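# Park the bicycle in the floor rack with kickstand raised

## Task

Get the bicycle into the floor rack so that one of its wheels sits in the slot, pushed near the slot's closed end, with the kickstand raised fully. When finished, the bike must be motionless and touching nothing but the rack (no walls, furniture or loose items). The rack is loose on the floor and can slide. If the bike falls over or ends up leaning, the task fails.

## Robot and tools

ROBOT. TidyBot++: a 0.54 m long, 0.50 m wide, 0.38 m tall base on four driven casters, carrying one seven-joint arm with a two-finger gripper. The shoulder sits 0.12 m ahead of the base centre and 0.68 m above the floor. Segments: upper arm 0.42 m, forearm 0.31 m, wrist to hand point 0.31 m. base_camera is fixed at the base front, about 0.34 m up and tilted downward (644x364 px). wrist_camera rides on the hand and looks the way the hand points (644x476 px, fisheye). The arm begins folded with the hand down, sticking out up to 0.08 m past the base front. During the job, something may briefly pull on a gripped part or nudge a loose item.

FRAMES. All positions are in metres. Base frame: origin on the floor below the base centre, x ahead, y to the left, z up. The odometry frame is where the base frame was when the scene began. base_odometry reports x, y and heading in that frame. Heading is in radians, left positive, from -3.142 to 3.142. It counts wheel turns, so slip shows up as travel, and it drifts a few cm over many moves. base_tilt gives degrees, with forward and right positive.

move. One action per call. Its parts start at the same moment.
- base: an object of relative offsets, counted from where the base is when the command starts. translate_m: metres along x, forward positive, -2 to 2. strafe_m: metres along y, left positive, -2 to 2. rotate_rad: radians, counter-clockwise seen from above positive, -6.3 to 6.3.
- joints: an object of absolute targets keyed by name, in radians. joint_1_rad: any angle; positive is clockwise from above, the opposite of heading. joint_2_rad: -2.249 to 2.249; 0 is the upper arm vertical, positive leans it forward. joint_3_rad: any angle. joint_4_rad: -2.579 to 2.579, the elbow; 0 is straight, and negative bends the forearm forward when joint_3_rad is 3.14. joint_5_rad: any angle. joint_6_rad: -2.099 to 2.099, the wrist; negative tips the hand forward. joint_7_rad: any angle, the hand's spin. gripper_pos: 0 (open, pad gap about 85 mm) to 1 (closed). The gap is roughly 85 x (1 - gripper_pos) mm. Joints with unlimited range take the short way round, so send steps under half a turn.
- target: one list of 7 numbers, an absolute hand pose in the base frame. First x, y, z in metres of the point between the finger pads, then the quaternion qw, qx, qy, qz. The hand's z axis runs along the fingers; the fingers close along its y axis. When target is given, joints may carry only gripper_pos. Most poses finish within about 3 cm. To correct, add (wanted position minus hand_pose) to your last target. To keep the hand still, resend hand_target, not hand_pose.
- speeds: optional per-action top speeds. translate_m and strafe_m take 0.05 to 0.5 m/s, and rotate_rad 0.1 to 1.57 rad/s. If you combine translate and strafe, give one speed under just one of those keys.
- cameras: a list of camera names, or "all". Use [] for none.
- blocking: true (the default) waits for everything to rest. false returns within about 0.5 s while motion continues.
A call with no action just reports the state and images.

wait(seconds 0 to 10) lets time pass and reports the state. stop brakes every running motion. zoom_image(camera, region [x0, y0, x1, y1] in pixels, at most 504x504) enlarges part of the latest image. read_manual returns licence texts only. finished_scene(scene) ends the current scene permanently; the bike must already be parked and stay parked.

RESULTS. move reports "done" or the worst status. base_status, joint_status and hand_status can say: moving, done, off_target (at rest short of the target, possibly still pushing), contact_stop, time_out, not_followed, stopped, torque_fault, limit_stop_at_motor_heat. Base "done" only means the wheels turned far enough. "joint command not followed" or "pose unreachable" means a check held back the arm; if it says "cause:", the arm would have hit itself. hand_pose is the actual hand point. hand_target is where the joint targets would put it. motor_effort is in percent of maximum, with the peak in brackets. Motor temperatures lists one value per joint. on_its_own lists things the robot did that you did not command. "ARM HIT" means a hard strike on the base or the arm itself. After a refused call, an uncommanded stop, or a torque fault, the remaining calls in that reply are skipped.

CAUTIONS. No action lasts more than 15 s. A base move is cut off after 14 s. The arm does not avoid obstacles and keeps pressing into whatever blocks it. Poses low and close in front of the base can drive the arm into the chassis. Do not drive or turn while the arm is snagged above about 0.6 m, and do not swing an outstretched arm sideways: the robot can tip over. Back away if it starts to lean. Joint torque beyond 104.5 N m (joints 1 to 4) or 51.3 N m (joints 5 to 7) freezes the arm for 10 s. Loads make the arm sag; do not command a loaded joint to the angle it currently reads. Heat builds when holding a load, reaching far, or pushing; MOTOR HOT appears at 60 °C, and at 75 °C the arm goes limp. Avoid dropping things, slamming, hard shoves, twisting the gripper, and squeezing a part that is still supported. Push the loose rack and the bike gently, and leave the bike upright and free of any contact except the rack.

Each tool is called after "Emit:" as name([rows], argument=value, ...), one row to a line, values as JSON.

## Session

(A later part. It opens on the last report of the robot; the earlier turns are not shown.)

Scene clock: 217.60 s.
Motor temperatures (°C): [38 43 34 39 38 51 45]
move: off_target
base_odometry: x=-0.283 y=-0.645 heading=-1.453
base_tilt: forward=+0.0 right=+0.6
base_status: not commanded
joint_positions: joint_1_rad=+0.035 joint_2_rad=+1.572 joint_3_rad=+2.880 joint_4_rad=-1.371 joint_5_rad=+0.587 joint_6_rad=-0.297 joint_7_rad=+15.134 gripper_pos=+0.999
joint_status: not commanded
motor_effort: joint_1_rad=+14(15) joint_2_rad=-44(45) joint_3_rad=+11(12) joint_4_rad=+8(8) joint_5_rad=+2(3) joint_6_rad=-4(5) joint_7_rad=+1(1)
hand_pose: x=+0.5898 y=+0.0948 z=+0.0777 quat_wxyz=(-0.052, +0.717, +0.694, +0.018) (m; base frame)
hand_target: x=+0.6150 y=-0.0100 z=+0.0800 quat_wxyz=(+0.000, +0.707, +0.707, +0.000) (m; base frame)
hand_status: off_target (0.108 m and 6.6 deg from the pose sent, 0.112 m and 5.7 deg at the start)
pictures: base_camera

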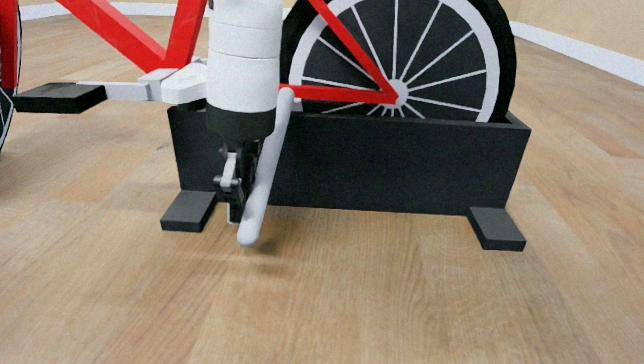

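Emit:
move(target=[0.615, -0.07, 0.08, 0, 0.7071, 0.7071, 0], cameras=["base_camera"])

Scene clock: 219.27 s.
Motor temperatures (°C): [38 43 34 39 38 51 45]
move: off_target
base_odometry: x=-0.283 y=-0.645 heading=-1.453
base_tilt: forward=+0.0 right=+0.6
base_status: not commanded
joint_positions: joint_1_rad=+0.168 joint_2_rad=+1.576 joint_3_rad=+2.844 joint_4_rad=-1.393 joint_5_rad=+0.622 joint_6_rad=-0.297 joint_7_rad=+15.263 gripper_pos=+0.999
joint_status: not commanded
motor_effort: joint_1_rad=+15(21) joint_2_rad=-45(49) joint_3_rad=+10(17) joint_4_rad=+14(16) joint_5_rad=+2(4) joint_6_rad=+0(5) joint_7_rad=+0(3)
hand_pose: x=+0.5874 y=+0.0526 z=+0.0793 quat_wxyz=(-0.065, +0.704, +0.706, +0.031) (m; base frame)
hand_target: x=+0.6150 y=-0.0700 z=+0.0800 quat_wxyz=(+0.000, +0.707, +0.707, +0.000) (m; base frame)
hand_status: off_target (0.126 m and 8.2 deg from the pose sent, 0.167 m and 6.6 deg at the start)
pictures: base_camera

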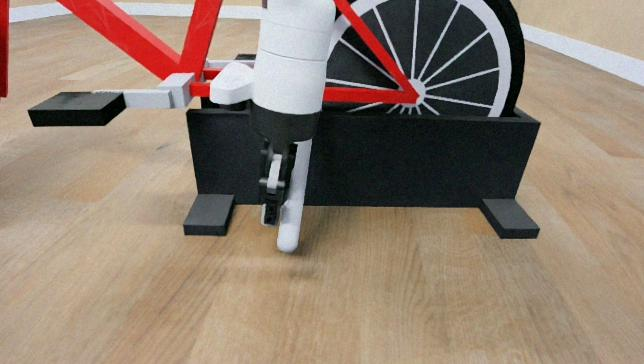

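Emit:
move(target=[0.62, -0.12, 0.09, 0, 0.7071, 0.7071, 0], cameras=["base_camera"])

Scene clock: 220.70 s.
Motor temperatures (°C): [38 43 34 39 38 51 45]
move: off_target
base_odometry: x=-0.283 y=-0.645 heading=-1.453
base_tilt: forward=+0.0 right=+0.6
base_status: not commanded
joint_positions: joint_1_rad=+0.273 joint_2_rad=+1.580 joint_3_rad=+2.823 joint_4_rad=-1.380 joint_5_rad=+0.622 joint_6_rad=-0.335 joint_7_rad=+15.401 gripper_pos=+0.999
joint_status: not commanded
motor_effort: joint_1_rad=+15(21) joint_2_rad=-46(51) joint_3_rad=+8(15) joint_4_rad=+15(17) joint_5_rad=+0(3) joint_6_rad=+1(1) joint_7_rad=-2(2)
hand_pose: x=+0.5876 y=+0.0103 z=+0.0808 quat_wxyz=(-0.071, +0.692, +0.718, +0.033) (m; base frame)
hand_target: x=+0.6200 y=-0.1200 z=+0.0900 quat_wxyz=(+0.000, +0.707, +0.707, +0.000) (m; base frame)
hand_status: off_target (0.135 m and 9.2 deg from the pose sent, 0.176 m and 8.2 deg at the start)
pictures: base_camera

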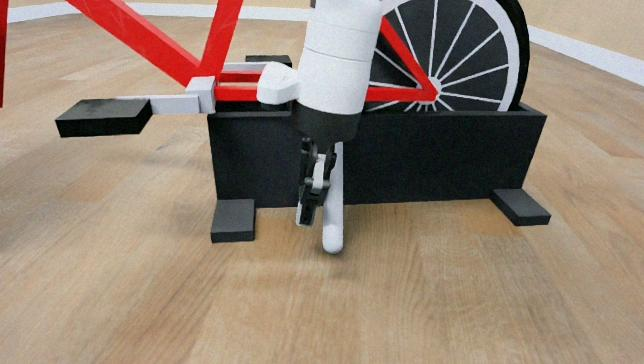

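Emit:
move(target=[0.62, -0.17, 0.10, 0, 0.7071, 0.7071, 0], cameras=["base_camera"])

Scene clock: 222.67 s.
Motor temperatures (°C): [38 43 34 39 38 51 45]
move: off_target
base_odometry: x=-0.283 y=-0.645 heading=-1.453
base_tilt: forward=+0.0 right=+0.6
base_status: not commanded
joint_positions: joint_1_rad=+0.394 joint_2_rad=+1.584 joint_3_rad=+2.823 joint_4_rad=-1.338 joint_5_rad=+0.622 joint_6_rad=-0.390 joint_7_rad=+15.529 gripper_pos=+0.999
joint_status: not commanded
motor_effort: joint_1_rad=+12(22) joint_2_rad=-48(54) joint_3_rad=+4(13) joint_4_rad=+15(18) joint_5_rad=+0(2) joint_6_rad=+2(3) joint_7_rad=-2(3)
hand_pose: x=+0.5902 y=-0.0596 z=+0.0806 quat_wxyz=(-0.064, +0.693, +0.718, +0.025) (m; base frame)
hand_target: x=+0.6200 y=-0.1700 z=+0.1000 quat_wxyz=(+0.000, +0.707, +0.707, +0.000) (m; base frame)
hand_status: off_target (0.116 m and 8.2 deg from the pose sent, 0.184 m and 9.2 deg at the start)
pictures: base_camera

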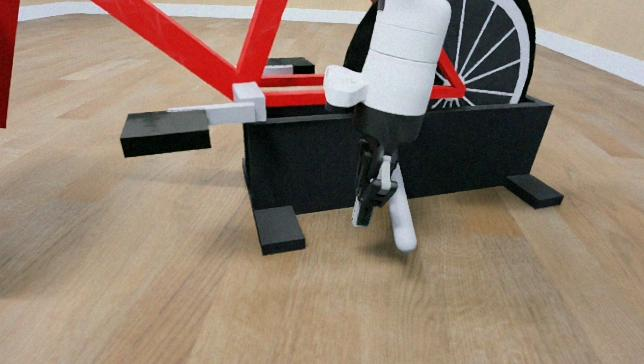

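Emit:
move(target=[0.61, -0.22, 0.12, 0, 0.7071, 0.7071, 0], cameras=["base_camera"])

Scene clock: 224.17 s.
Motor temperatures (°C): [38 43 34 39 38 51 45]
move: off_target
base_odometry: x=-0.283 y=-0.645 heading=-1.453
base_tilt: forward=+0.0 right=+0.6
base_status: not commanded
joint_positions: joint_1_rad=+0.505 joint_2_rad=+1.562 joint_3_rad=+2.810 joint_4_rad=-1.335 joint_5_rad=+0.622 joint_6_rad=-0.432 joint_7_rad=+15.636 gripper_pos=+0.999
joint_status: not commanded
motor_effort: joint_1_rad=+11(18) joint_2_rad=-49(53) joint_3_rad=+4(10) joint_4_rad=+14(16) joint_5_rad=+2(2) joint_6_rad=+2(3) joint_7_rad=-1(3)
hand_pose: x=+0.5841 y=-0.1129 z=+0.0929 quat_wxyz=(-0.064, +0.693, +0.718, +0.026) (m; base frame)
hand_target: x=+0.6100 y=-0.2200 z=+0.1200 quat_wxyz=(+0.000, +0.707, +0.707, +0.000) (m; base frame)
hand_status: off_target (0.113 m and 8.2 deg from the pose sent, 0.166 m and 8.2 deg at the start)
pictures: base_camera

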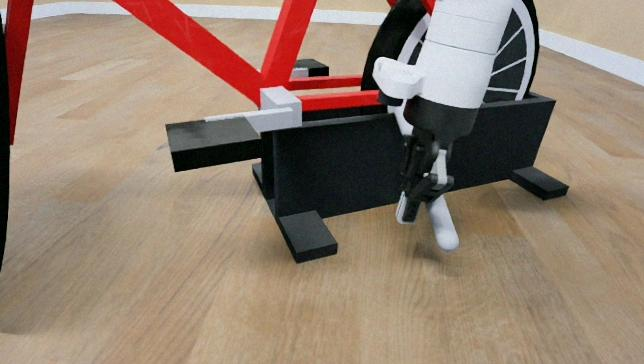

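Emit:
move(target=[0.58, -0.05, 0.12, 0, 0.7071, 0.7071, 0], cameras=[])

Emit:
move(target=[0.50, 0.0, 0.40, 0, 0.7071, 0.7071, 0], cameras=["base_camera","wrist_camera"])

Emit:
zoom_image(camera="base_camera", region=[220, 40, 600, 300])

Scene clock: 226.73 s.
Motor temperatures (°C): [38 43 34 39 38 51 45]
move: off_target
base_odometry: x=-0.283 y=-0.645 heading=-1.453
base_tilt: forward=+0.0 right=+0.6
base_status: not commanded
joint_positions: joint_1_rad=+0.214 joint_2_rad=+1.461 joint_3_rad=+2.978 joint_4_rad=-1.549 joint_5_rad=+0.718 joint_6_rad=-0.249 joint_7_rad=+15.166 gripper_pos=+0.999
joint_status: not commanded
motor_effort: joint_1_rad=+0(11) joint_2_rad=-39(49) joint_3_rad=-4(6) joint_4_rad=+2(15) joint_5_rad=+0(2) joint_6_rad=+0(2) joint_7_rad=+1(1)
hand_pose: x=+0.5611 y=-0.0432 z=+0.1116 quat_wxyz=(-0.023, +0.716, +0.698, -0.016) (m; base frame)
hand_target: x=+0.5800 y=-0.0500 z=+0.1200 quat_wxyz=(+0.000, +0.707, +0.707, +0.000) (m; base frame)
hand_status: off_target (0.022 m and 3.5 deg from the pose sent, 0.069 m and 8.2 deg at the start)
pictures: none
No camera images: "cameras" was empty.

Scene clock: 228.70 s.
Motor temperatures (°C): [38 44 34 39 38 51 45]
move: off_target
base_odometry: x=-0.283 y=-0.645 heading=-1.453
base_tilt: forward=+0.0 right=+0.6
base_status: not commanded
joint_positions: joint_1_rad=+0.225 joint_2_rad=+0.754 joint_3_rad=+2.816 joint_4_rad=-2.063 joint_5_rad=+0.642 joint_6_rad=-0.381 joint_7_rad=+15.166 gripper_pos=+0.999
joint_status: not commanded
motor_effort: joint_1_rad=+0(1) joint_2_rad=-30(42) joint_3_rad=-4(5) joint_4_rad=+6(7) joint_5_rad=-2(2) joint_6_rad=+1(1) joint_7_rad=+1(1)
hand_pose: x=+0.5165 y=+0.0021 z=+0.3924 quat_wxyz=(+0.016, +0.681, +0.732, +0.012) (m; base frame)
hand_target: x=+0.5000 y=+0.0000 z=+0.4000 quat_wxyz=(+0.000, +0.707, +0.707, +0.000) (m; base frame)
hand_status: off_target (0.018 m and 4.7 deg from the pose sent, 0.298 m and 3.5 deg at the start)
pictures: base_camera, wrist_camera
camera_calibration:
wrist_camera: T_world_to_cam=[[0.994633, 0.08618, 0.0572495, -0.542837], [0.0834667, -0.995344, 0.0482082, -0.00530565], [0.0611375, -0.043171, -0.997195, 0.501563], [0, 0, 0, 1]] pos_world=[0.509703, 0.0631537, 0.531489]

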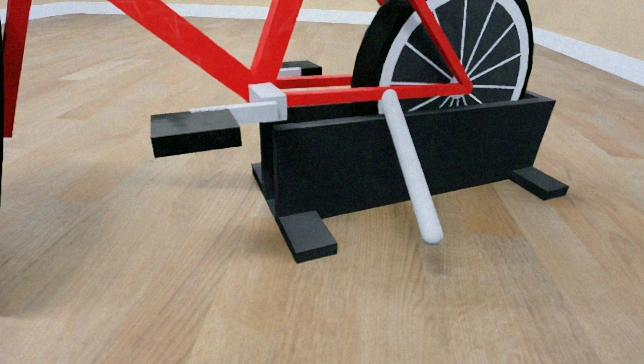

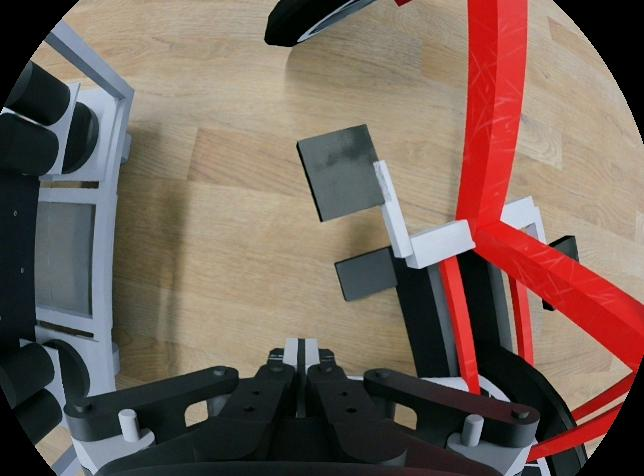

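Scaled by 1.326.

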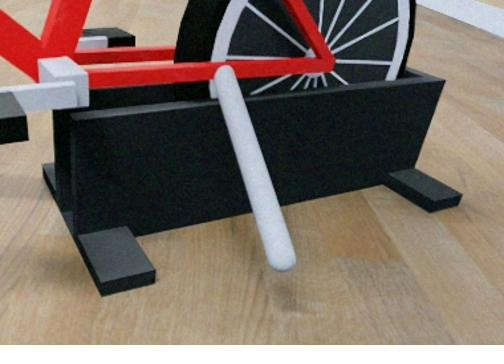

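Emit:
move(target=[0.35, 0.0, 0.62, 0, 0.7071, 0.7071, 0], cameras=[])

Emit:
move(base={"translate_m":-0.25, "rotate_rad":0.6}, joints={"joint_1_rad":0,"joint_2_rad":-0.5,"joint_3_rad":3.14,"joint_4_rad":-1.7,"joint_5_rad":0,"joint_6_rad":-1.2,"joint_7_rad":14.13}, cameras=["base_camera","wrist_camera"])

Scene clock: 233.33 s.
Motor temperatures (°C): [38 44 34 39 38 51 45]
move: off_target
base_odometry: x=-0.283 y=-0.645 heading=-1.453
base_tilt: forward=+0.0 right=+0.6
base_status: not commanded
joint_positions: joint_1_rad=-0.099 joint_2_rad=-0.063 joint_3_rad=+3.239 joint_4_rad=-2.212 joint_5_rad=+0.085 joint_6_rad=-0.952 joint_7_rad=+15.650 gripper_pos=+0.999
joint_status: not commanded
motor_effort: joint_1_rad=+0(1) joint_2_rad=-11(32) joint_3_rad=+0(4) joint_4_rad=+15(15) joint_5_rad=-1(2) joint_6_rad=+0(1) joint_7_rad=+1(1)
hand_pose: x=+0.3700 y=-0.0193 z=+0.6196 quat_wxyz=(+0.037, +0.710, +0.703, -0.007) (m; base frame)
hand_target: x=+0.3500 y=+0.0000 z=+0.6200 quat_wxyz=(+0.000, +0.707, +0.707, +0.000) (m; base frame)
hand_status: off_target (0.028 m and 4.4 deg from the pose sent, 0.282 m and 4.7 deg at the start)
pictures: none
No camera images: "cameras" was empty.

Scene clock: 235.73 s.
Motor temperatures (°C): [38 43 34 39 38 51 45]
move: done
base_odometry: x=-0.312 y=-0.397 heading=-0.852
base_tilt: forward=-0.1 right=+0.6
base_status: done
joint_positions: joint_1_rad=-0.020 joint_2_rad=-0.486 joint_3_rad=+3.158 joint_4_rad=-1.706 joint_5_rad=+0.066 joint_6_rad=-1.151 joint_7_rad=+14.177 gripper_pos=+0.999
joint_status: all done
motor_effort: joint_1_rad=+0(2) joint_2_rad=-1(15) joint_3_rad=+1(2) joint_4_rad=+20(21) joint_5_rad=-1(4) joint_6_rad=+6(6) joint_7_rad=+1(1)
hand_pose: x=+0.4347 y=-0.0178 z=+0.9392 quat_wxyz=(+0.036, +0.926, +0.020, +0.375) (m; base frame)
hand_target: x=+0.4205 y=+0.0020 z=+0.9354 quat_wxyz=(-0.001, +0.932, -0.003, +0.362) (m; base frame)
hand_status: not commanded
pictures: base_camera, wrist_camera
camera_calibration:
wrist_camera: T_world_to_cam=[[0.00963686, -0.994449, 0.104776, -0.1267], [-0.745551, -0.0769723, -0.661989, 0.999079], [0.666379, -0.0717361, -0.742154, 0.547792], [0, 0, 0, 1]] pos_world=[0.381049, -0.0097991, 1.0812]

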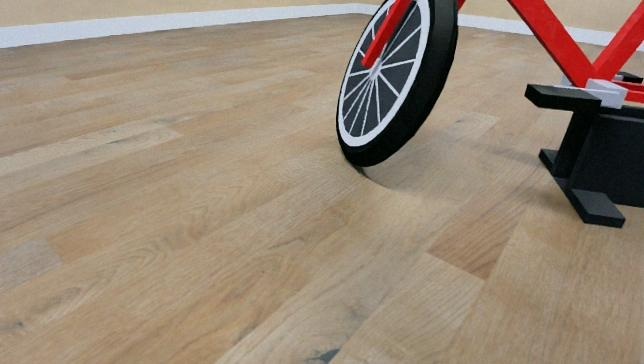

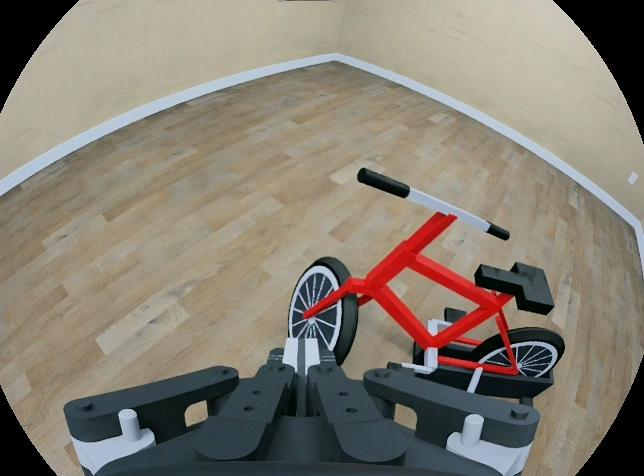

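Emit:
move(joints={"joint_1_rad":1.3}, base={"translate_m":-0.1}, cameras=["wrist_camera"])

Scene clock: 239.23 s.
Motor temperatures (°C): [38 43 34 39 38 51 45]
move: done
base_odometry: x=-0.378 y=-0.321 heading=-0.852
base_tilt: forward=+0.0 right=+0.6
base_status: done
joint_positions: joint_1_rad=+1.281 joint_2_rad=-0.500 joint_3_rad=+3.155 joint_4_rad=-1.705 joint_5_rad=+0.065 joint_6_rad=-1.156 joint_7_rad=+14.174 gripper_pos=+0.999
joint_status: all done
motor_effort: joint_1_rad=+0(1) joint_2_rad=+0(6) joint_3_rad=+0(1) joint_4_rad=+19(21) joint_5_rad=+0(2) joint_6_rad=+6(7) joint_7_rad=+0(1)
hand_pose: x=+0.1860 y=-0.3040 z=+0.9427 quat_wxyz=(+0.258, +0.748, -0.543, +0.281) (m; base frame)
hand_target: x=+0.2015 y=-0.2900 z=+0.9354 quat_wxyz=(+0.218, +0.740, -0.566, +0.289) (m; base frame)
hand_status: not commanded
pictures: wrist_camera
camera_calibration:
wrist_camera: T_world_to_cam=[[-0.956126, -0.274143, 0.103286, -0.00934516], [-0.270677, 0.691834, -0.669402, 0.946356], [0.112055, -0.66799, -0.735685, 0.611321], [0, 0, 0, 1]] pos_world=[0.17872, -0.248927, 1.0842]

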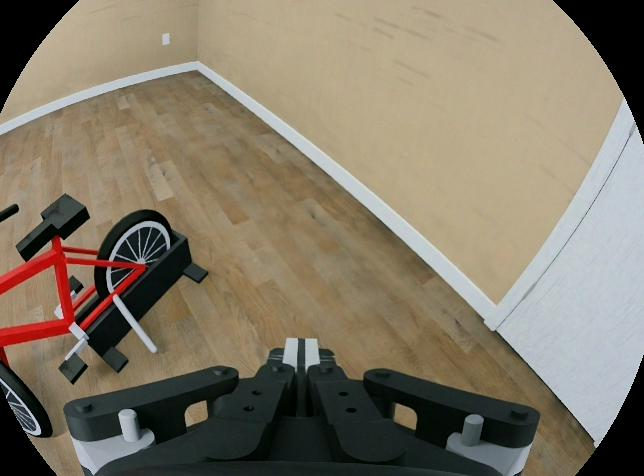

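Emit:
move(base={"translate_m":0.051,"strafe_m":-0.975,"rotate_rad":-0.719}, joints={"joint_1_rad":0}, cameras=["wrist_camera"])

Scene clock: 242.83 s.
Motor temperatures (°C): [38 43 34 39 38 51 44]
move: done
base_odometry: x=-1.078 y=-1.001 heading=-1.571
base_tilt: forward=+0.0 right=+0.6
base_status: done
joint_positions: joint_1_rad=+0.019 joint_2_rad=-0.499 joint_3_rad=+3.149 joint_4_rad=-1.705 joint_5_rad=+0.063 joint_6_rad=-1.157 joint_7_rad=+14.174 gripper_pos=+0.999
joint_status: all done
motor_effort: joint_1_rad=+0(1) joint_2_rad=+0(5) joint_3_rad=+0(2) joint_4_rad=+20(20) joint_5_rad=-1(2) joint_6_rad=+6(7) joint_7_rad=+1(1)
hand_pose: x=+0.4292 y=-0.0257 z=+0.9419 quat_wxyz=(+0.042, +0.925, +0.005, +0.378) (m; base frame)
hand_target: x=+0.4205 y=+0.0019 z=+0.9354 quat_wxyz=(-0.001, +0.932, -0.003, +0.362) (m; base frame)
hand_status: not commanded
pictures: wrist_camera
camera_calibration:
wrist_camera: T_world_to_cam=[[-0.0237391, -0.994322, 0.103727, -0.119504], [-0.743161, -0.0518487, -0.667101, 1.00061], [0.668692, -0.0929221, -0.737711, 0.547149], [0, 0, 0, 1]] pos_world=[0.374899, -0.0161029, 1.08354]

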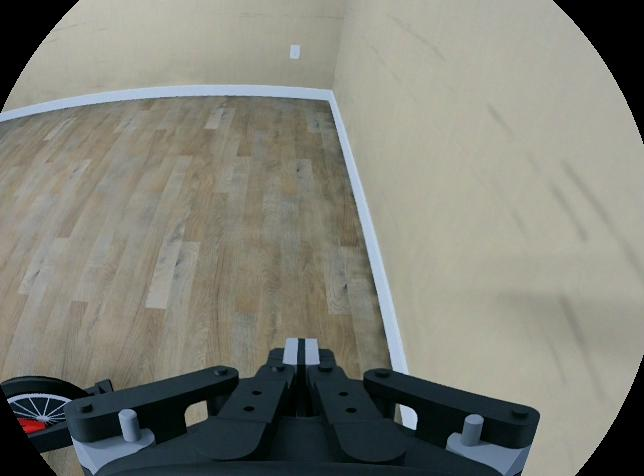

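Emit:
move(base={"translate_m":0.82,"strafe_m":0.04}, cameras=[])

Emit:
move(base={"rotate_rad":2.04}, cameras=["base_camera","wrist_camera"])

Scene clock: 245.90 s.
Motor temperatures (°C): [38 43 34 39 38 51 44]
move: done
base_odometry: x=-1.039 y=-1.822 heading=-1.572
base_tilt: forward=+0.0 right=+0.6
base_status: done
joint_positions: joint_1_rad=+0.019 joint_2_rad=-0.499 joint_3_rad=+3.149 joint_4_rad=-1.705 joint_5_rad=+0.063 joint_6_rad=-1.157 joint_7_rad=+14.174 gripper_pos=+0.999
joint_status: not commanded
motor_effort: joint_1_rad=+0(1) joint_2_rad=+0(3) joint_3_rad=+0(1) joint_4_rad=+20(20) joint_5_rad=+0(2) joint_6_rad=+6(7) joint_7_rad=+1(1)
hand_pose: x=+0.4292 y=-0.0257 z=+0.9419 quat_wxyz=(+0.042, +0.925, +0.005, +0.378) (m; base frame)
hand_target: x=+0.4205 y=+0.0019 z=+0.9354 quat_wxyz=(-0.001, +0.932, -0.003, +0.362) (m; base frame)
hand_status: not commanded
pictures: none
No camera images: "cameras" was empty.

Scene clock: 248.47 s.
Motor temperatures (°C): [38 43 34 40 38 51 44]
move: done
base_odometry: x=-1.039 y=-1.822 heading=+0.468
base_tilt: forward=+0.0 right=+0.6
base_status: done
joint_positions: joint_1_rad=+0.016 joint_2_rad=-0.499 joint_3_rad=+3.149 joint_4_rad=-1.705 joint_5_rad=+0.063 joint_6_rad=-1.157 joint_7_rad=+14.174 gripper_pos=+0.999
joint_status: not commanded
motor_effort: joint_1_rad=+0(1) joint_2_rad=+0(2) joint_3_rad=+0(2) joint_4_rad=+20(20) joint_5_rad=-1(2) joint_6_rad=+6(6) joint_7_rad=+1(1)
hand_pose: x=+0.4292 y=-0.0245 z=+0.9419 quat_wxyz=(+0.041, +0.925, +0.006, +0.378) (m; base frame)
hand_target: x=+0.4205 y=+0.0019 z=+0.9354 quat_wxyz=(-0.001, +0.932, -0.003, +0.362) (m; base frame)
hand_status: not commanded
pictures: base_camera, wrist_camera
camera_calibration:
wrist_camera: T_world_to_cam=[[-0.0203865, -0.994419, 0.10351, -0.119578], [-0.742858, -0.0542254, -0.66725, 1.00066], [0.669139, -0.0904962, -0.737607, 0.547062], [0, 0, 0, 1]] pos_world=[0.374851, -0.0151427, 1.08359]

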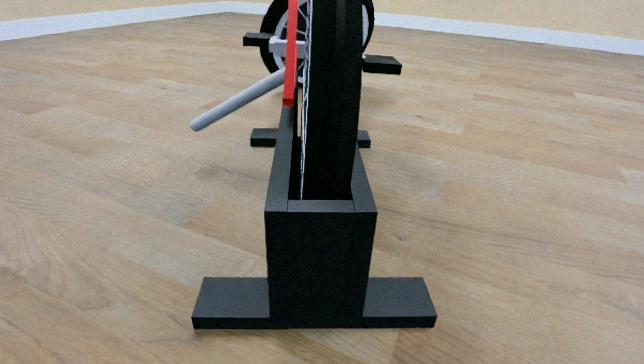

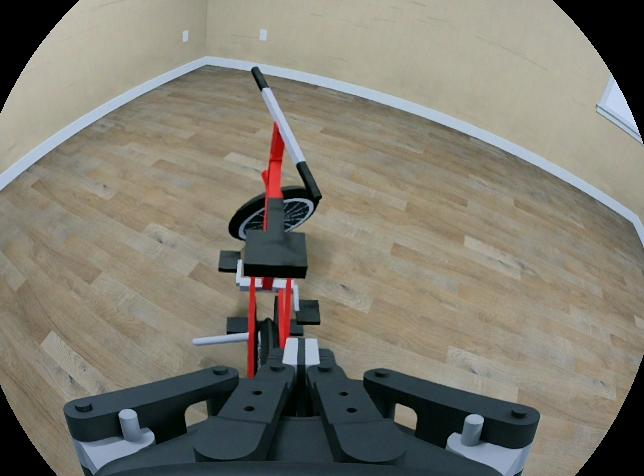

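Emit:
move(base={"translate_m":0.19,"rotate_rad":0.05,"strafe_m":0.005}, speeds={"translate_m":0.2}, cameras=["base_camera"])

Emit:
move(base={"translate_m":0.1}, speeds={"translate_m":0.08}, cameras=["base_camera","wrist_camera"])

Scene clock: 250.37 s.
Motor temperatures (°C): [38 43 34 40 38 51 44]
move: done
base_odometry: x=-0.871 y=-1.731 heading=+0.519
base_tilt: forward=+0.0 right=+0.6
base_status: done
joint_positions: joint_1_rad=+0.015 joint_2_rad=-0.499 joint_3_rad=+3.147 joint_4_rad=-1.705 joint_5_rad=+0.061 joint_6_rad=-1.158 joint_7_rad=+14.174 gripper_pos=+0.999
joint_status: not commanded
motor_effort: joint_1_rad=+0(1) joint_2_rad=+0(5) joint_3_rad=+0(1) joint_4_rad=+20(20) joint_5_rad=+0(2) joint_6_rad=+6(7) joint_7_rad=+0(1)
hand_pose: x=+0.4293 y=-0.0228 z=+0.9420 quat_wxyz=(+0.040, +0.925, +0.008, +0.378) (m; base frame)
hand_target: x=+0.4205 y=+0.0019 z=+0.9354 quat_wxyz=(-0.001, +0.932, -0.003, +0.362) (m; base frame)
hand_status: not commanded
pictures: base_camera

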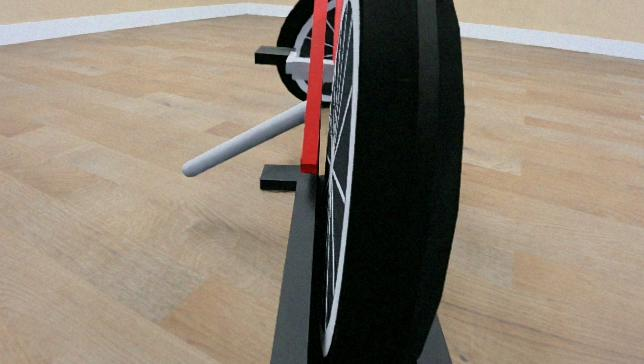

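Scene clock: 252.13 s.
Motor temperatures (°C): [38 43 34 40 38 51 44]
move: done
base_odometry: x=-0.784 y=-1.682 heading=+0.519
base_tilt: forward=+0.0 right=+0.6
base_status: done
joint_positions: joint_1_rad=+0.015 joint_2_rad=-0.500 joint_3_rad=+3.147 joint_4_rad=-1.705 joint_5_rad=+0.061 joint_6_rad=-1.158 joint_7_rad=+14.174 gripper_pos=+0.999
joint_status: not commanded
motor_effort: joint_1_rad=+0(0) joint_2_rad=+0(3) joint_3_rad=+0(1) joint_4_rad=+20(20) joint_5_rad=-1(2) joint_6_rad=+6(7) joint_7_rad=+1(1)
hand_pose: x=+0.4289 y=-0.0228 z=+0.9423 quat_wxyz=(+0.040, +0.925, +0.008, +0.378) (m; base frame)
hand_target: x=+0.4205 y=+0.0019 z=+0.9354 quat_wxyz=(-0.001, +0.932, -0.003, +0.362) (m; base frame)
hand_status: not commanded
pictures: base_camera, wrist_camera
camera_calibration:
wrist_camera: T_world_to_cam=[[-0.0165755, -0.994536, 0.103066, -0.119096], [-0.741885, -0.0568731, -0.668111, 1.0011], [0.670322, -0.0875374, -0.736889, 0.546576], [0, 0, 0, 1]] pos_world=[0.374343, -0.0136643, 1.08389]

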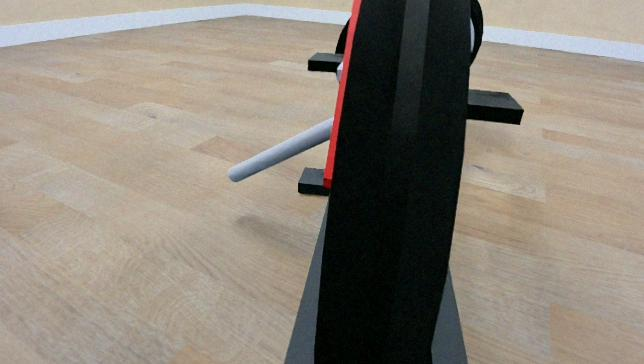

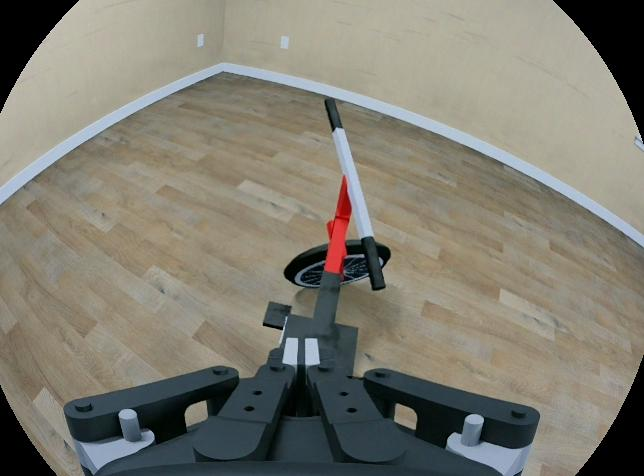

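Emit:
move(base={"translate_m":0.12}, speeds={"translate_m":0.1}, cameras=["base_camera","wrist_camera"])

Scene clock: 254.07 s.
Motor temperatures (°C): [38 42 34 40 38 51 44]
move: done
base_odometry: x=-0.680 y=-1.622 heading=+0.519
base_tilt: forward=+0.0 right=+0.6
base_status: done
joint_positions: joint_1_rad=+0.015 joint_2_rad=-0.500 joint_3_rad=+3.147 joint_4_rad=-1.705 joint_5_rad=+0.061 joint_6_rad=-1.158 joint_7_rad=+14.174 gripper_pos=+0.999
joint_status: not commanded
motor_effort: joint_1_rad=+0(1) joint_2_rad=+0(4) joint_3_rad=+0(1) joint_4_rad=+19(20) joint_5_rad=-1(2) joint_6_rad=+6(7) joint_7_rad=+1(1)
hand_pose: x=+0.4290 y=-0.0228 z=+0.9422 quat_wxyz=(+0.040, +0.925, +0.008, +0.378) (m; base frame)
hand_target: x=+0.4205 y=+0.0019 z=+0.9354 quat_wxyz=(-0.001, +0.932, -0.003, +0.362) (m; base frame)
hand_status: not commanded
pictures: base_camera, wrist_camera
camera_calibration:
wrist_camera: T_world_to_cam=[[-0.0165423, -0.994537, 0.103064, -0.119098], [-0.742143, -0.0568623, -0.667825, 1.0009], [0.670037, -0.0875353, -0.737148, 0.546835], [0, 0, 0, 1]] pos_world=[0.37444, -0.0136665, 1.0838]

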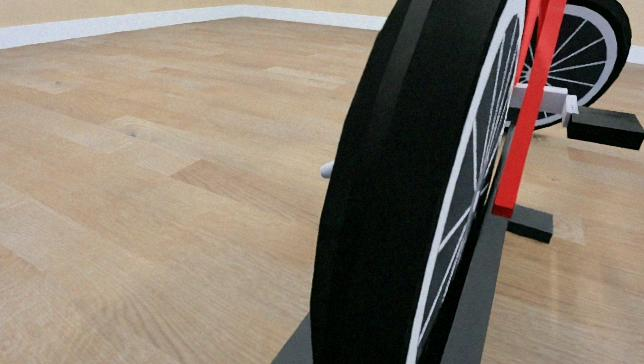

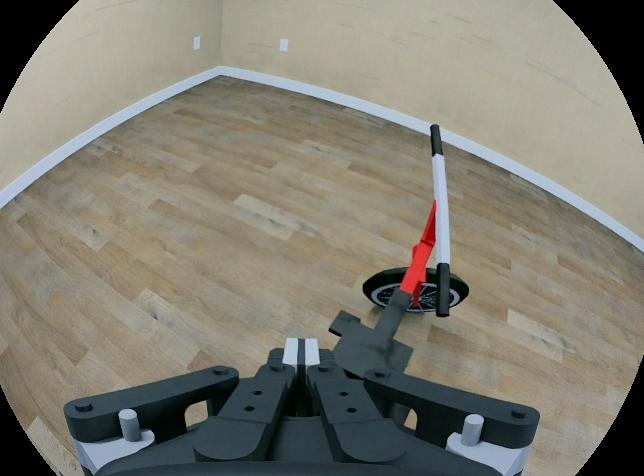

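Emit:
move(base={"translate_m":-0.31}, cameras=["base_camera"])

Emit:
move(base={"translate_m":0.385,"strafe_m":0.674}, cameras=["wrist_camera"])

Scene clock: 257.03 s.
Motor temperatures (°C): [38 42 34 40 38 51 44]
move: done
base_odometry: x=-0.949 y=-1.776 heading=+0.520
base_tilt: forward=+0.0 right=+0.6
base_status: done
joint_positions: joint_1_rad=+0.014 joint_2_rad=-0.505 joint_3_rad=+3.146 joint_4_rad=-1.705 joint_5_rad=+0.059 joint_6_rad=-1.159 joint_7_rad=+14.174 gripper_pos=+0.999
joint_status: not commanded
motor_effort: joint_1_rad=+0(1) joint_2_rad=+0(6) joint_3_rad=+0(4) joint_4_rad=+20(20) joint_5_rad=-1(2) joint_6_rad=+6(7) joint_7_rad=+1(1)
hand_pose: x=+0.4274 y=-0.0217 z=+0.9435 quat_wxyz=(+0.039, +0.924, +0.009, +0.380) (m; base frame)
hand_target: x=+0.4205 y=+0.0019 z=+0.9354 quat_wxyz=(-0.001, +0.932, -0.003, +0.362) (m; base frame)
hand_status: not commanded
pictures: base_camera

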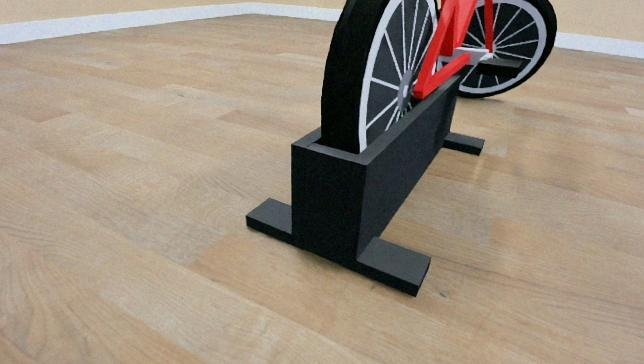

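Scene clock: 259.93 s.
Motor temperatures (°C): [38 42 34 40 38 51 44]
move: done
base_odometry: x=-0.950 y=-1.000 heading=+0.520
base_tilt: forward=+0.0 right=+0.6
base_status: done
joint_positions: joint_1_rad=+0.014 joint_2_rad=-0.505 joint_3_rad=+3.146 joint_4_rad=-1.705 joint_5_rad=+0.059 joint_6_rad=-1.159 joint_7_rad=+14.174 gripper_pos=+0.999
joint_status: not commanded
motor_effort: joint_1_rad=+0(1) joint_2_rad=+0(2) joint_3_rad=+0(2) joint_4_rad=+20(20) joint_5_rad=+0(2) joint_6_rad=+6(7) joint_7_rad=+1(1)
hand_pose: x=+0.4274 y=-0.0216 z=+0.9435 quat_wxyz=(+0.039, +0.924, +0.009, +0.380) (m; base frame)
hand_target: x=+0.4205 y=+0.0019 z=+0.9354 quat_wxyz=(-0.001, +0.932, -0.003, +0.362) (m; base frame)
hand_status: not commanded
pictures: wrist_camera
camera_calibration:
wrist_camera: T_world_to_cam=[[-0.0148748, -0.994683, 0.101908, -0.117769], [-0.739416, -0.0576655, -0.670775, 1.00229], [0.673084, -0.0853303, -0.734627, 0.54528], [0, 0, 0, 1]] pos_world=[0.37234, -0.0128162, 1.08489]

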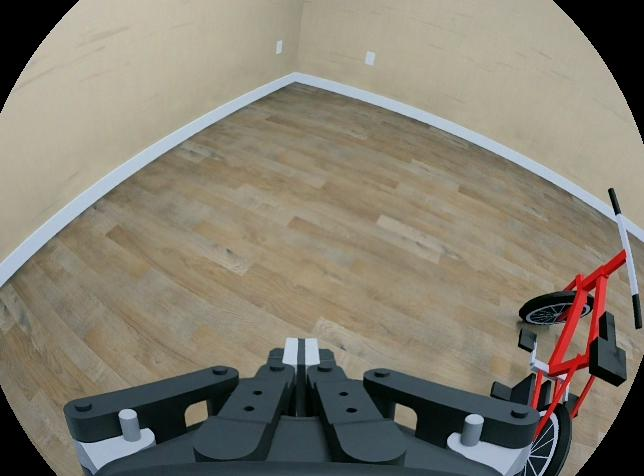

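Emit:
move(base={"translate_m":1.246,"strafe_m":-0.391,"rotate_rad":-2.091}, cameras=["base_camera","wrist_camera"])

Scene clock: 264.50 s.
Motor temperatures (°C): [38 42 34 40 38 51 44]
move: done
base_odometry: x=+0.326 y=-0.720 heading=-1.572
base_tilt: forward=+0.0 right=+0.6
base_status: done
joint_positions: joint_1_rad=+0.014 joint_2_rad=-0.505 joint_3_rad=+3.145 joint_4_rad=-1.705 joint_5_rad=+0.059 joint_6_rad=-1.159 joint_7_rad=+14.174 gripper_pos=+0.999
joint_status: not commanded
motor_effort: joint_1_rad=+0(1) joint_2_rad=+0(3) joint_3_rad=+0(2) joint_4_rad=+19(20) joint_5_rad=-1(3) joint_6_rad=+6(7) joint_7_rad=+0(1)
hand_pose: x=+0.4275 y=-0.0212 z=+0.9434 quat_wxyz=(+0.039, +0.924, +0.009, +0.380) (m; base frame)
hand_target: x=+0.4205 y=+0.0019 z=+0.9354 quat_wxyz=(-0.001, +0.932, -0.003, +0.362) (m; base frame)
hand_status: not commanded
pictures: base_camera, wrist_camera
camera_calibration:
wrist_camera: T_world_to_cam=[[-0.014022, -0.994705, 0.10181, -0.117601], [-0.739424, -0.058226, -0.670718, 1.00226], [0.673094, -0.0846857, -0.734692, 0.54534], [0, 0, 0, 1]] pos_world=[0.372381, -0.0124382, 1.08486]

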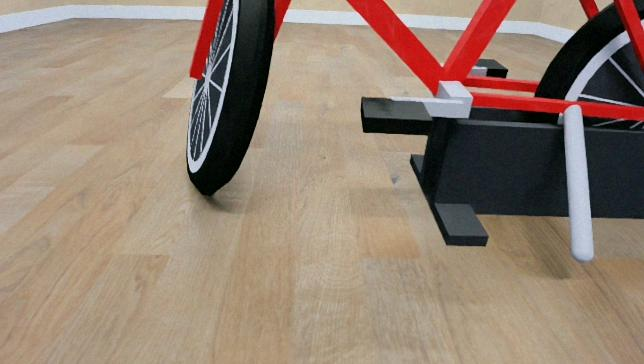

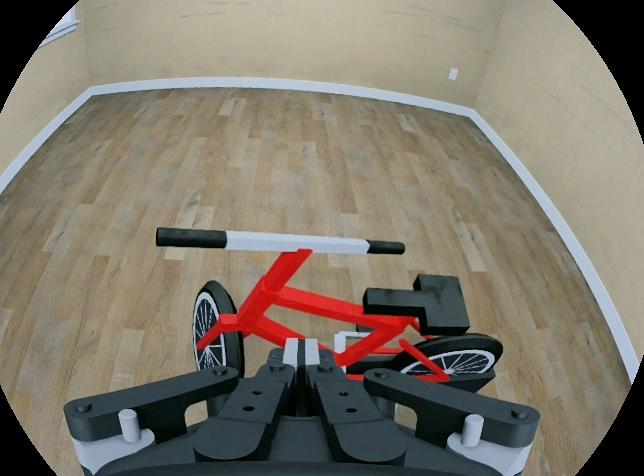

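Emit:
move(base={"translate_m":0.13}, joints={"gripper_pos":0.0}, target=[0.52, -0.07, 0.82, -0.089, 0.56, 0.814, 0.13], cameras=["wrist_camera","base_camera"])

Scene clock: 269.23 s.
Motor temperatures (°C): [38 42 34 40 38 51 44]
move: off_target
base_odometry: x=+0.326 y=-0.850 heading=-1.572
base_tilt: forward=+0.0 right=+0.7
base_status: done
joint_positions: joint_1_rad=-2.039 joint_2_rad=-0.864 joint_3_rad=+4.291 joint_4_rad=-1.217 joint_5_rad=+0.600 joint_6_rad=-1.904 joint_7_rad=+15.462 gripper_pos=+0.000
joint_status: all done
motor_effort: joint_1_rad=+0(1) joint_2_rad=+29(29) joint_3_rad=-11(12) joint_4_rad=+9(20) joint_5_rad=-4(5) joint_6_rad=+2(7) joint_7_rad=+1(1)
hand_pose: x=+0.5145 y=-0.0442 z=+0.8368 quat_wxyz=(-0.097, +0.561, +0.806, +0.159) (m; base frame)
hand_target: x=+0.5200 y=-0.0700 z=+0.8200 quat_wxyz=(-0.089, +0.560, +0.814, +0.130) (m; base frame)
hand_status: off_target (0.031 m and 3.6 deg from the pose sent, 0.162 m and 110.4 deg at the start)
pictures: base_camera, wrist_camera
camera_calibration:
wrist_camera: T_world_to_cam=[[0.930109, 0.325972, 0.169233, -0.612213], [0.363383, -0.883699, -0.295008, 0.0754525], [0.0533867, 0.335886, -0.940389, 0.916047], [0, 0, 0, 1]] pos_world=[0.493102, -0.0414461, 0.987306]

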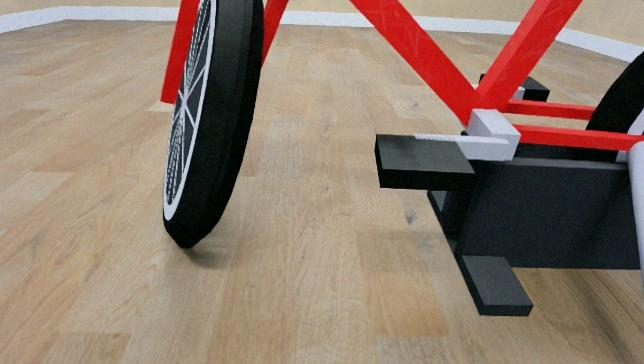

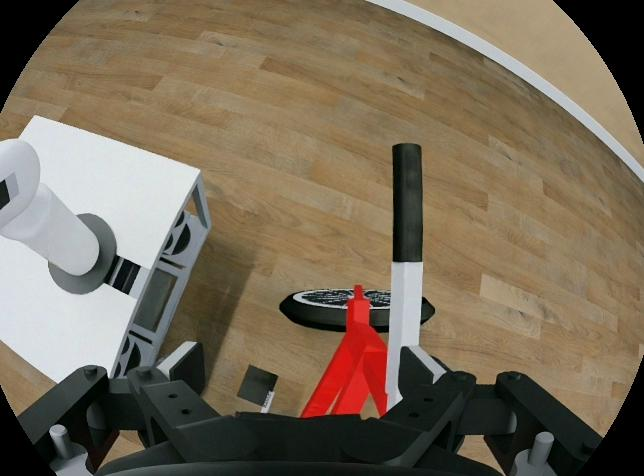

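Emit:
move()

Scene clock: 269.77 s.
Motor temperatures (°C): [38 42 34 40 38 51 44]
base_odometry: x=+0.326 y=-0.850 heading=-1.572
base_tilt: forward=+0.0 right=+0.6
base_status: done
joint_positions: joint_1_rad=-2.039 joint_2_rad=-0.864 joint_3_rad=+4.291 joint_4_rad=-1.217 joint_5_rad=+0.600 joint_6_rad=-1.905 joint_7_rad=+15.464 gripper_pos=+0.000
joint_status: all done
motor_effort: joint_1_rad=+0(1) joint_2_rad=+29(29) joint_3_rad=-11(12) joint_4_rad=+9(20) joint_5_rad=-3(5) joint_6_rad=+2(7) joint_7_rad=+1(1)
hand_pose: x=+0.5144 y=-0.0445 z=+0.8367 quat_wxyz=(-0.097, +0.561, +0.807, +0.159) (m; base frame)
hand_target: x=+0.5200 y=-0.0700 z=+0.8200 quat_wxyz=(-0.089, +0.560, +0.814, +0.130) (m; base frame)
hand_status: off_target (0.031 m and 3.6 deg from the pose sent, 0.162 m and 110.4 deg at the start)
pictures: base_camera, wrist_camera
camera_calibration:
wrist_camera: T_world_to_cam=[[0.929792, 0.327035, 0.168921, -0.611532], [0.364247, -0.883585, -0.294282, 0.0741898], [0.0530156, 0.33515, -0.940672, 0.916455], [0, 0, 0, 1]] pos_world=[0.492988, -0.0416038, 0.987217]

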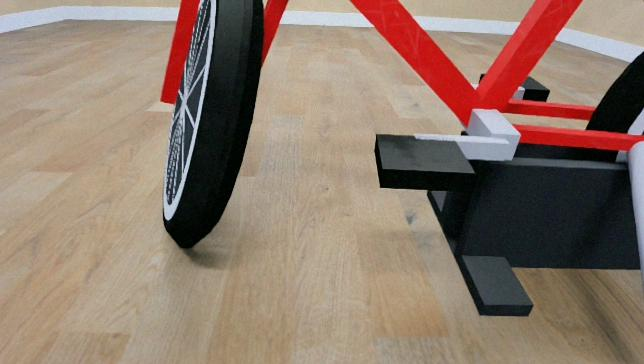

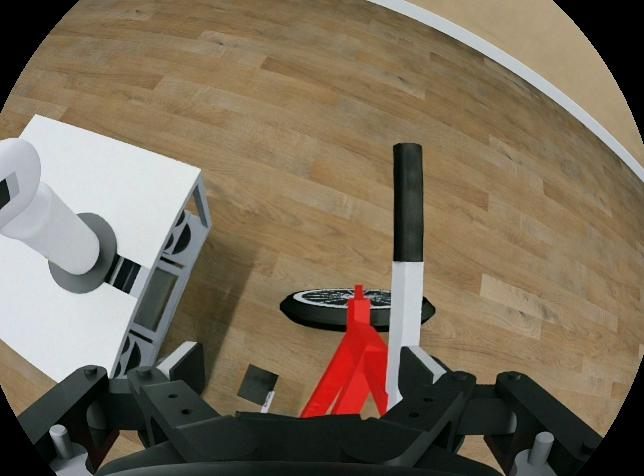

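Emit:
move(target=[0.65, -0.09, 0.79, -0.089, 0.56, 0.814, 0.13])

Scene clock: 271.97 s.
Motor temperatures (°C): [38 42 34 40 38 51 44]
move: off_target
base_odometry: x=+0.326 y=-0.850 heading=-1.571
base_tilt: forward=+0.0 right=+0.6
base_status: not commanded
joint_positions: joint_1_rad=-2.402 joint_2_rad=-0.987 joint_3_rad=+4.458 joint_4_rad=-0.730 joint_5_rad=+0.897 joint_6_rad=-2.014 joint_7_rad=+15.710 gripper_pos=+0.000
joint_status: not commanded
motor_effort: joint_1_rad=+0(1) joint_2_rad=+41(43) joint_3_rad=-10(11) joint_4_rad=+4(10) joint_5_rad=-3(5) joint_6_rad=+1(2) joint_7_rad=+0(1)
hand_pose: x=+0.6519 y=-0.0701 z=+0.8092 quat_wxyz=(-0.092, +0.560, +0.805, +0.170) (m; base frame)
hand_target: x=+0.6500 y=-0.0900 z=+0.7900 quat_wxyz=(-0.089, +0.560, +0.814, +0.130) (m; base frame)
hand_status: off_target (0.028 m and 4.7 deg from the pose sent, 0.150 m and 3.6 deg at the start)
pictures: base_camera, wrist_camera
camera_calibration:
wrist_camera: T_world_to_cam=[[0.927462, 0.320748, 0.192183, -0.744124], [0.366529, -0.881528, -0.297599, -0.00532677], [0.0739606, 0.346453, -0.935147, 0.874482], [0, 0, 0, 1]] pos_world=[0.627422, -0.0689863, 0.959193]

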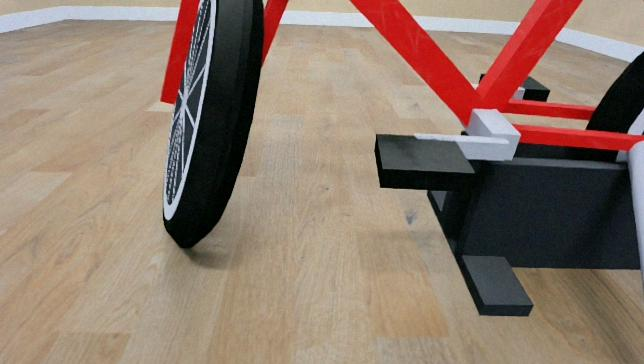

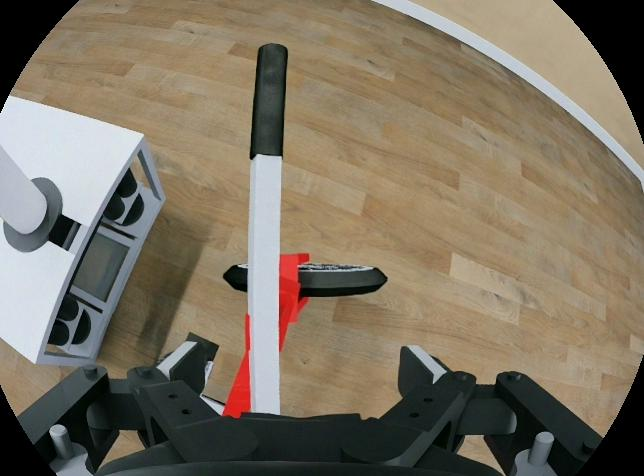

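Emit:
move(target=[0.623, -0.08, 0.72, -0.089, 0.56, 0.814, 0.13])

Emit:
zoom_image(camera="wrist_camera", region=[100, 200, 540, 476])

Scene clock: 273.97 s.
Motor temperatures (°C): [38 42 34 40 38 51 44]
move: off_target
base_odometry: x=+0.326 y=-0.850 heading=-1.571
base_tilt: forward=+0.0 right=+0.6
base_status: not commanded
joint_positions: joint_1_rad=-2.257 joint_2_rad=-1.045 joint_3_rad=+4.468 joint_4_rad=-1.111 joint_5_rad=+0.898 joint_6_rad=-1.880 joint_7_rad=+15.660 gripper_pos=+0.000
joint_status: not commanded
motor_effort: joint_1_rad=+0(1) joint_2_rad=+38(41) joint_3_rad=-13(14) joint_4_rad=+7(7) joint_5_rad=-3(5) joint_6_rad=+1(1) joint_7_rad=+1(1)
hand_pose: x=+0.6176 y=-0.0795 z=+0.7333 quat_wxyz=(-0.076, +0.535, +0.833, +0.115) (m; base frame)
hand_target: x=+0.6230 y=-0.0801 z=+0.7200 quat_wxyz=(-0.089, +0.560, +0.813, +0.130) (m; base frame)
hand_status: off_target (0.014 m and 4.3 deg from the pose sent, 0.094 m and 4.7 deg at the start)
pictures: base_camera, wrist_camera
camera_calibration:
wrist_camera: T_world_to_cam=[[0.902966, 0.409002, 0.131792, -0.628248], [0.428611, -0.879181, -0.208166, -0.127311], [0.0307289, 0.244455, -0.969174, 0.852876], [0, 0, 0, 1]] pos_world=[0.595646, -0.0634647, 0.882881]

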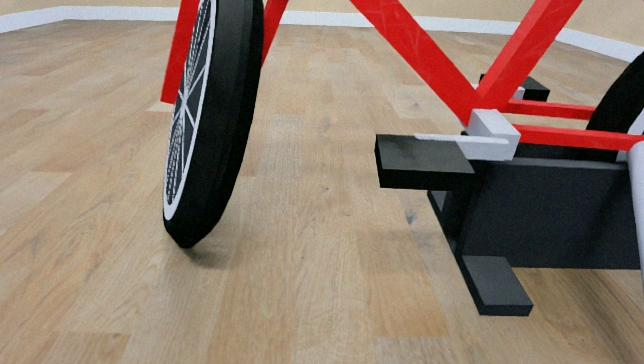

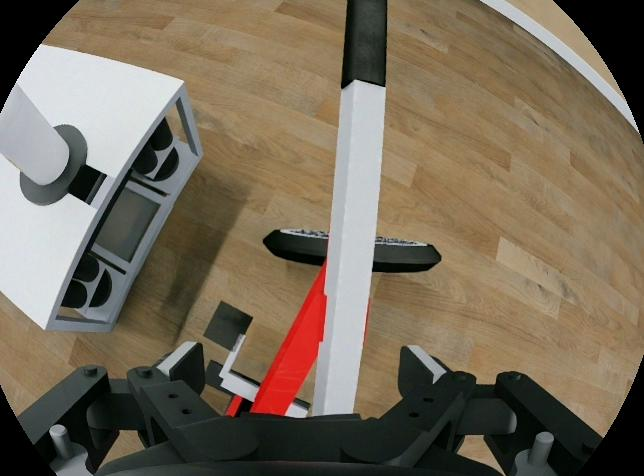

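Scaled by 1.145.

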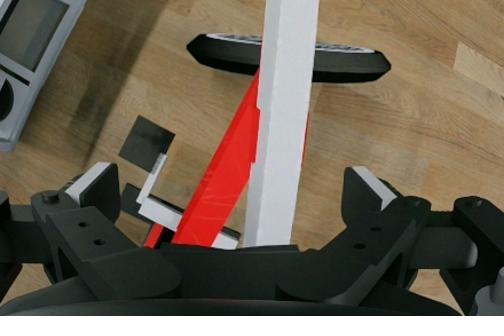

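Emit:
move(target=[0.63, -0.045, 0.658, -0.089, 0.56, 0.814, 0.13])

Scene clock: 275.20 s.
Motor temperatures (°C): [38 42 34 40 38 51 44]
move: off_target
base_odometry: x=+0.326 y=-0.850 heading=-1.571
base_tilt: forward=+0.0 right=+0.6
base_status: not commanded
joint_positions: joint_1_rad=-2.257 joint_2_rad=-1.124 joint_3_rad=+4.511 joint_4_rad=-1.283 joint_5_rad=+0.898 joint_6_rad=-1.731 joint_7_rad=+15.567 gripper_pos=+0.000
joint_status: not commanded
motor_effort: joint_1_rad=+0(1) joint_2_rad=+38(39) joint_3_rad=-15(15) joint_4_rad=+6(7) joint_5_rad=-4(5) joint_6_rad=+1(1) joint_7_rad=+0(1)
hand_pose: x=+0.6191 y=-0.0439 z=+0.6715 quat_wxyz=(-0.092, +0.534, +0.831, +0.123) (m; base frame)
hand_target: x=+0.6300 y=-0.0450 z=+0.6580 quat_wxyz=(-0.089, +0.560, +0.814, +0.130) (m; base frame)
hand_status: off_target (0.017 m and 3.6 deg from the pose sent, 0.084 m and 4.3 deg at the start)
pictures: base_camera, wrist_camera
camera_calibration:
wrist_camera: T_world_to_cam=[[0.904826, 0.40622, 0.127577, -0.6345], [0.425604, -0.871556, -0.243416, -0.0836534], [0.0123098, 0.274546, -0.961495, 0.791841], [0, 0, 0, 1]] pos_world=[0.599967, -0.0325589, 0.821936]

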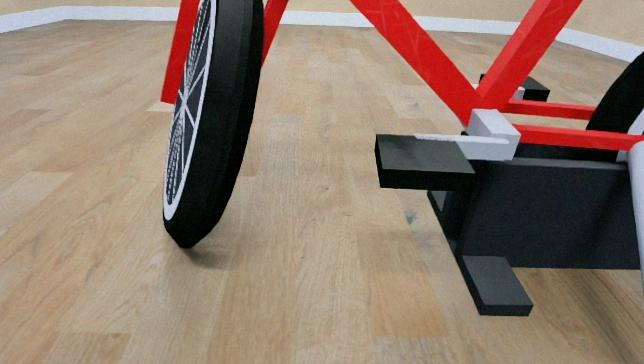

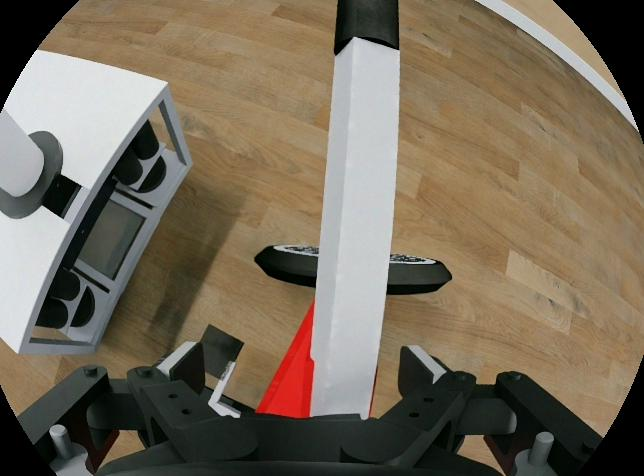

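Emit:
move(joints={"gripper_pos": 0.7})

Scene clock: 276.37 s.
Motor temperatures (°C): [38 42 34 40 38 51 44]
move: done
base_odometry: x=+0.326 y=-0.850 heading=-1.571
base_tilt: forward=+0.0 right=+0.6
base_status: not commanded
joint_positions: joint_1_rad=-2.253 joint_2_rad=-1.125 joint_3_rad=+4.511 joint_4_rad=-1.282 joint_5_rad=+0.898 joint_6_rad=-1.702 joint_7_rad=+15.555 gripper_pos=+0.689
joint_status: all done
motor_effort: joint_1_rad=-3(3) joint_2_rad=+36(40) joint_3_rad=-13(16) joint_4_rad=+4(7) joint_5_rad=-5(7) joint_6_rad=-1(3) joint_7_rad=+1(2)
hand_pose: x=+0.6272 y=-0.0411 z=+0.6728 quat_wxyz=(-0.087, +0.542, +0.825, +0.137) (m; base frame)
hand_target: x=+0.6300 y=-0.0450 z=+0.6580 quat_wxyz=(-0.089, +0.560, +0.814, +0.130) (m; base frame)
hand_status: not commanded
pictures: base_camera, wrist_camera
camera_calibration:
wrist_camera: T_world_to_cam=[[0.911433, 0.382259, 0.15221, -0.664807], [0.409706, -0.877201, -0.25032, -0.0700242], [0.0378318, 0.290511, -0.956124, 0.77321], [0, 0, 0, 1]] pos_world=[0.605365, -0.0319223, 0.822946]

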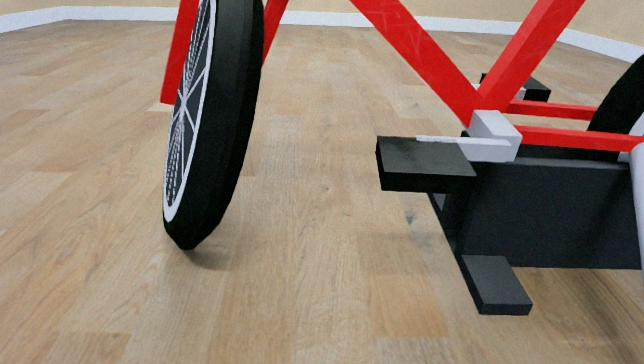

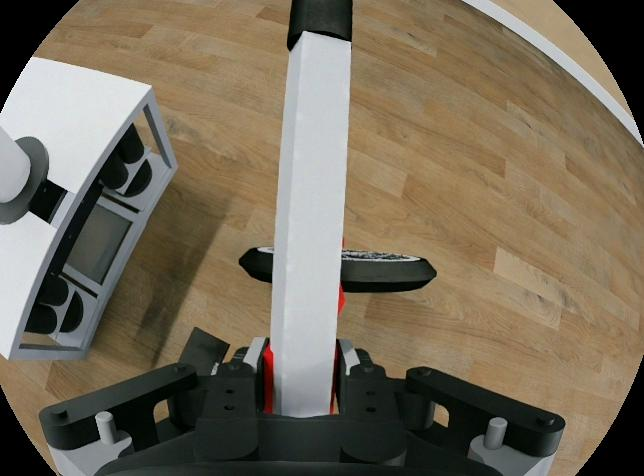

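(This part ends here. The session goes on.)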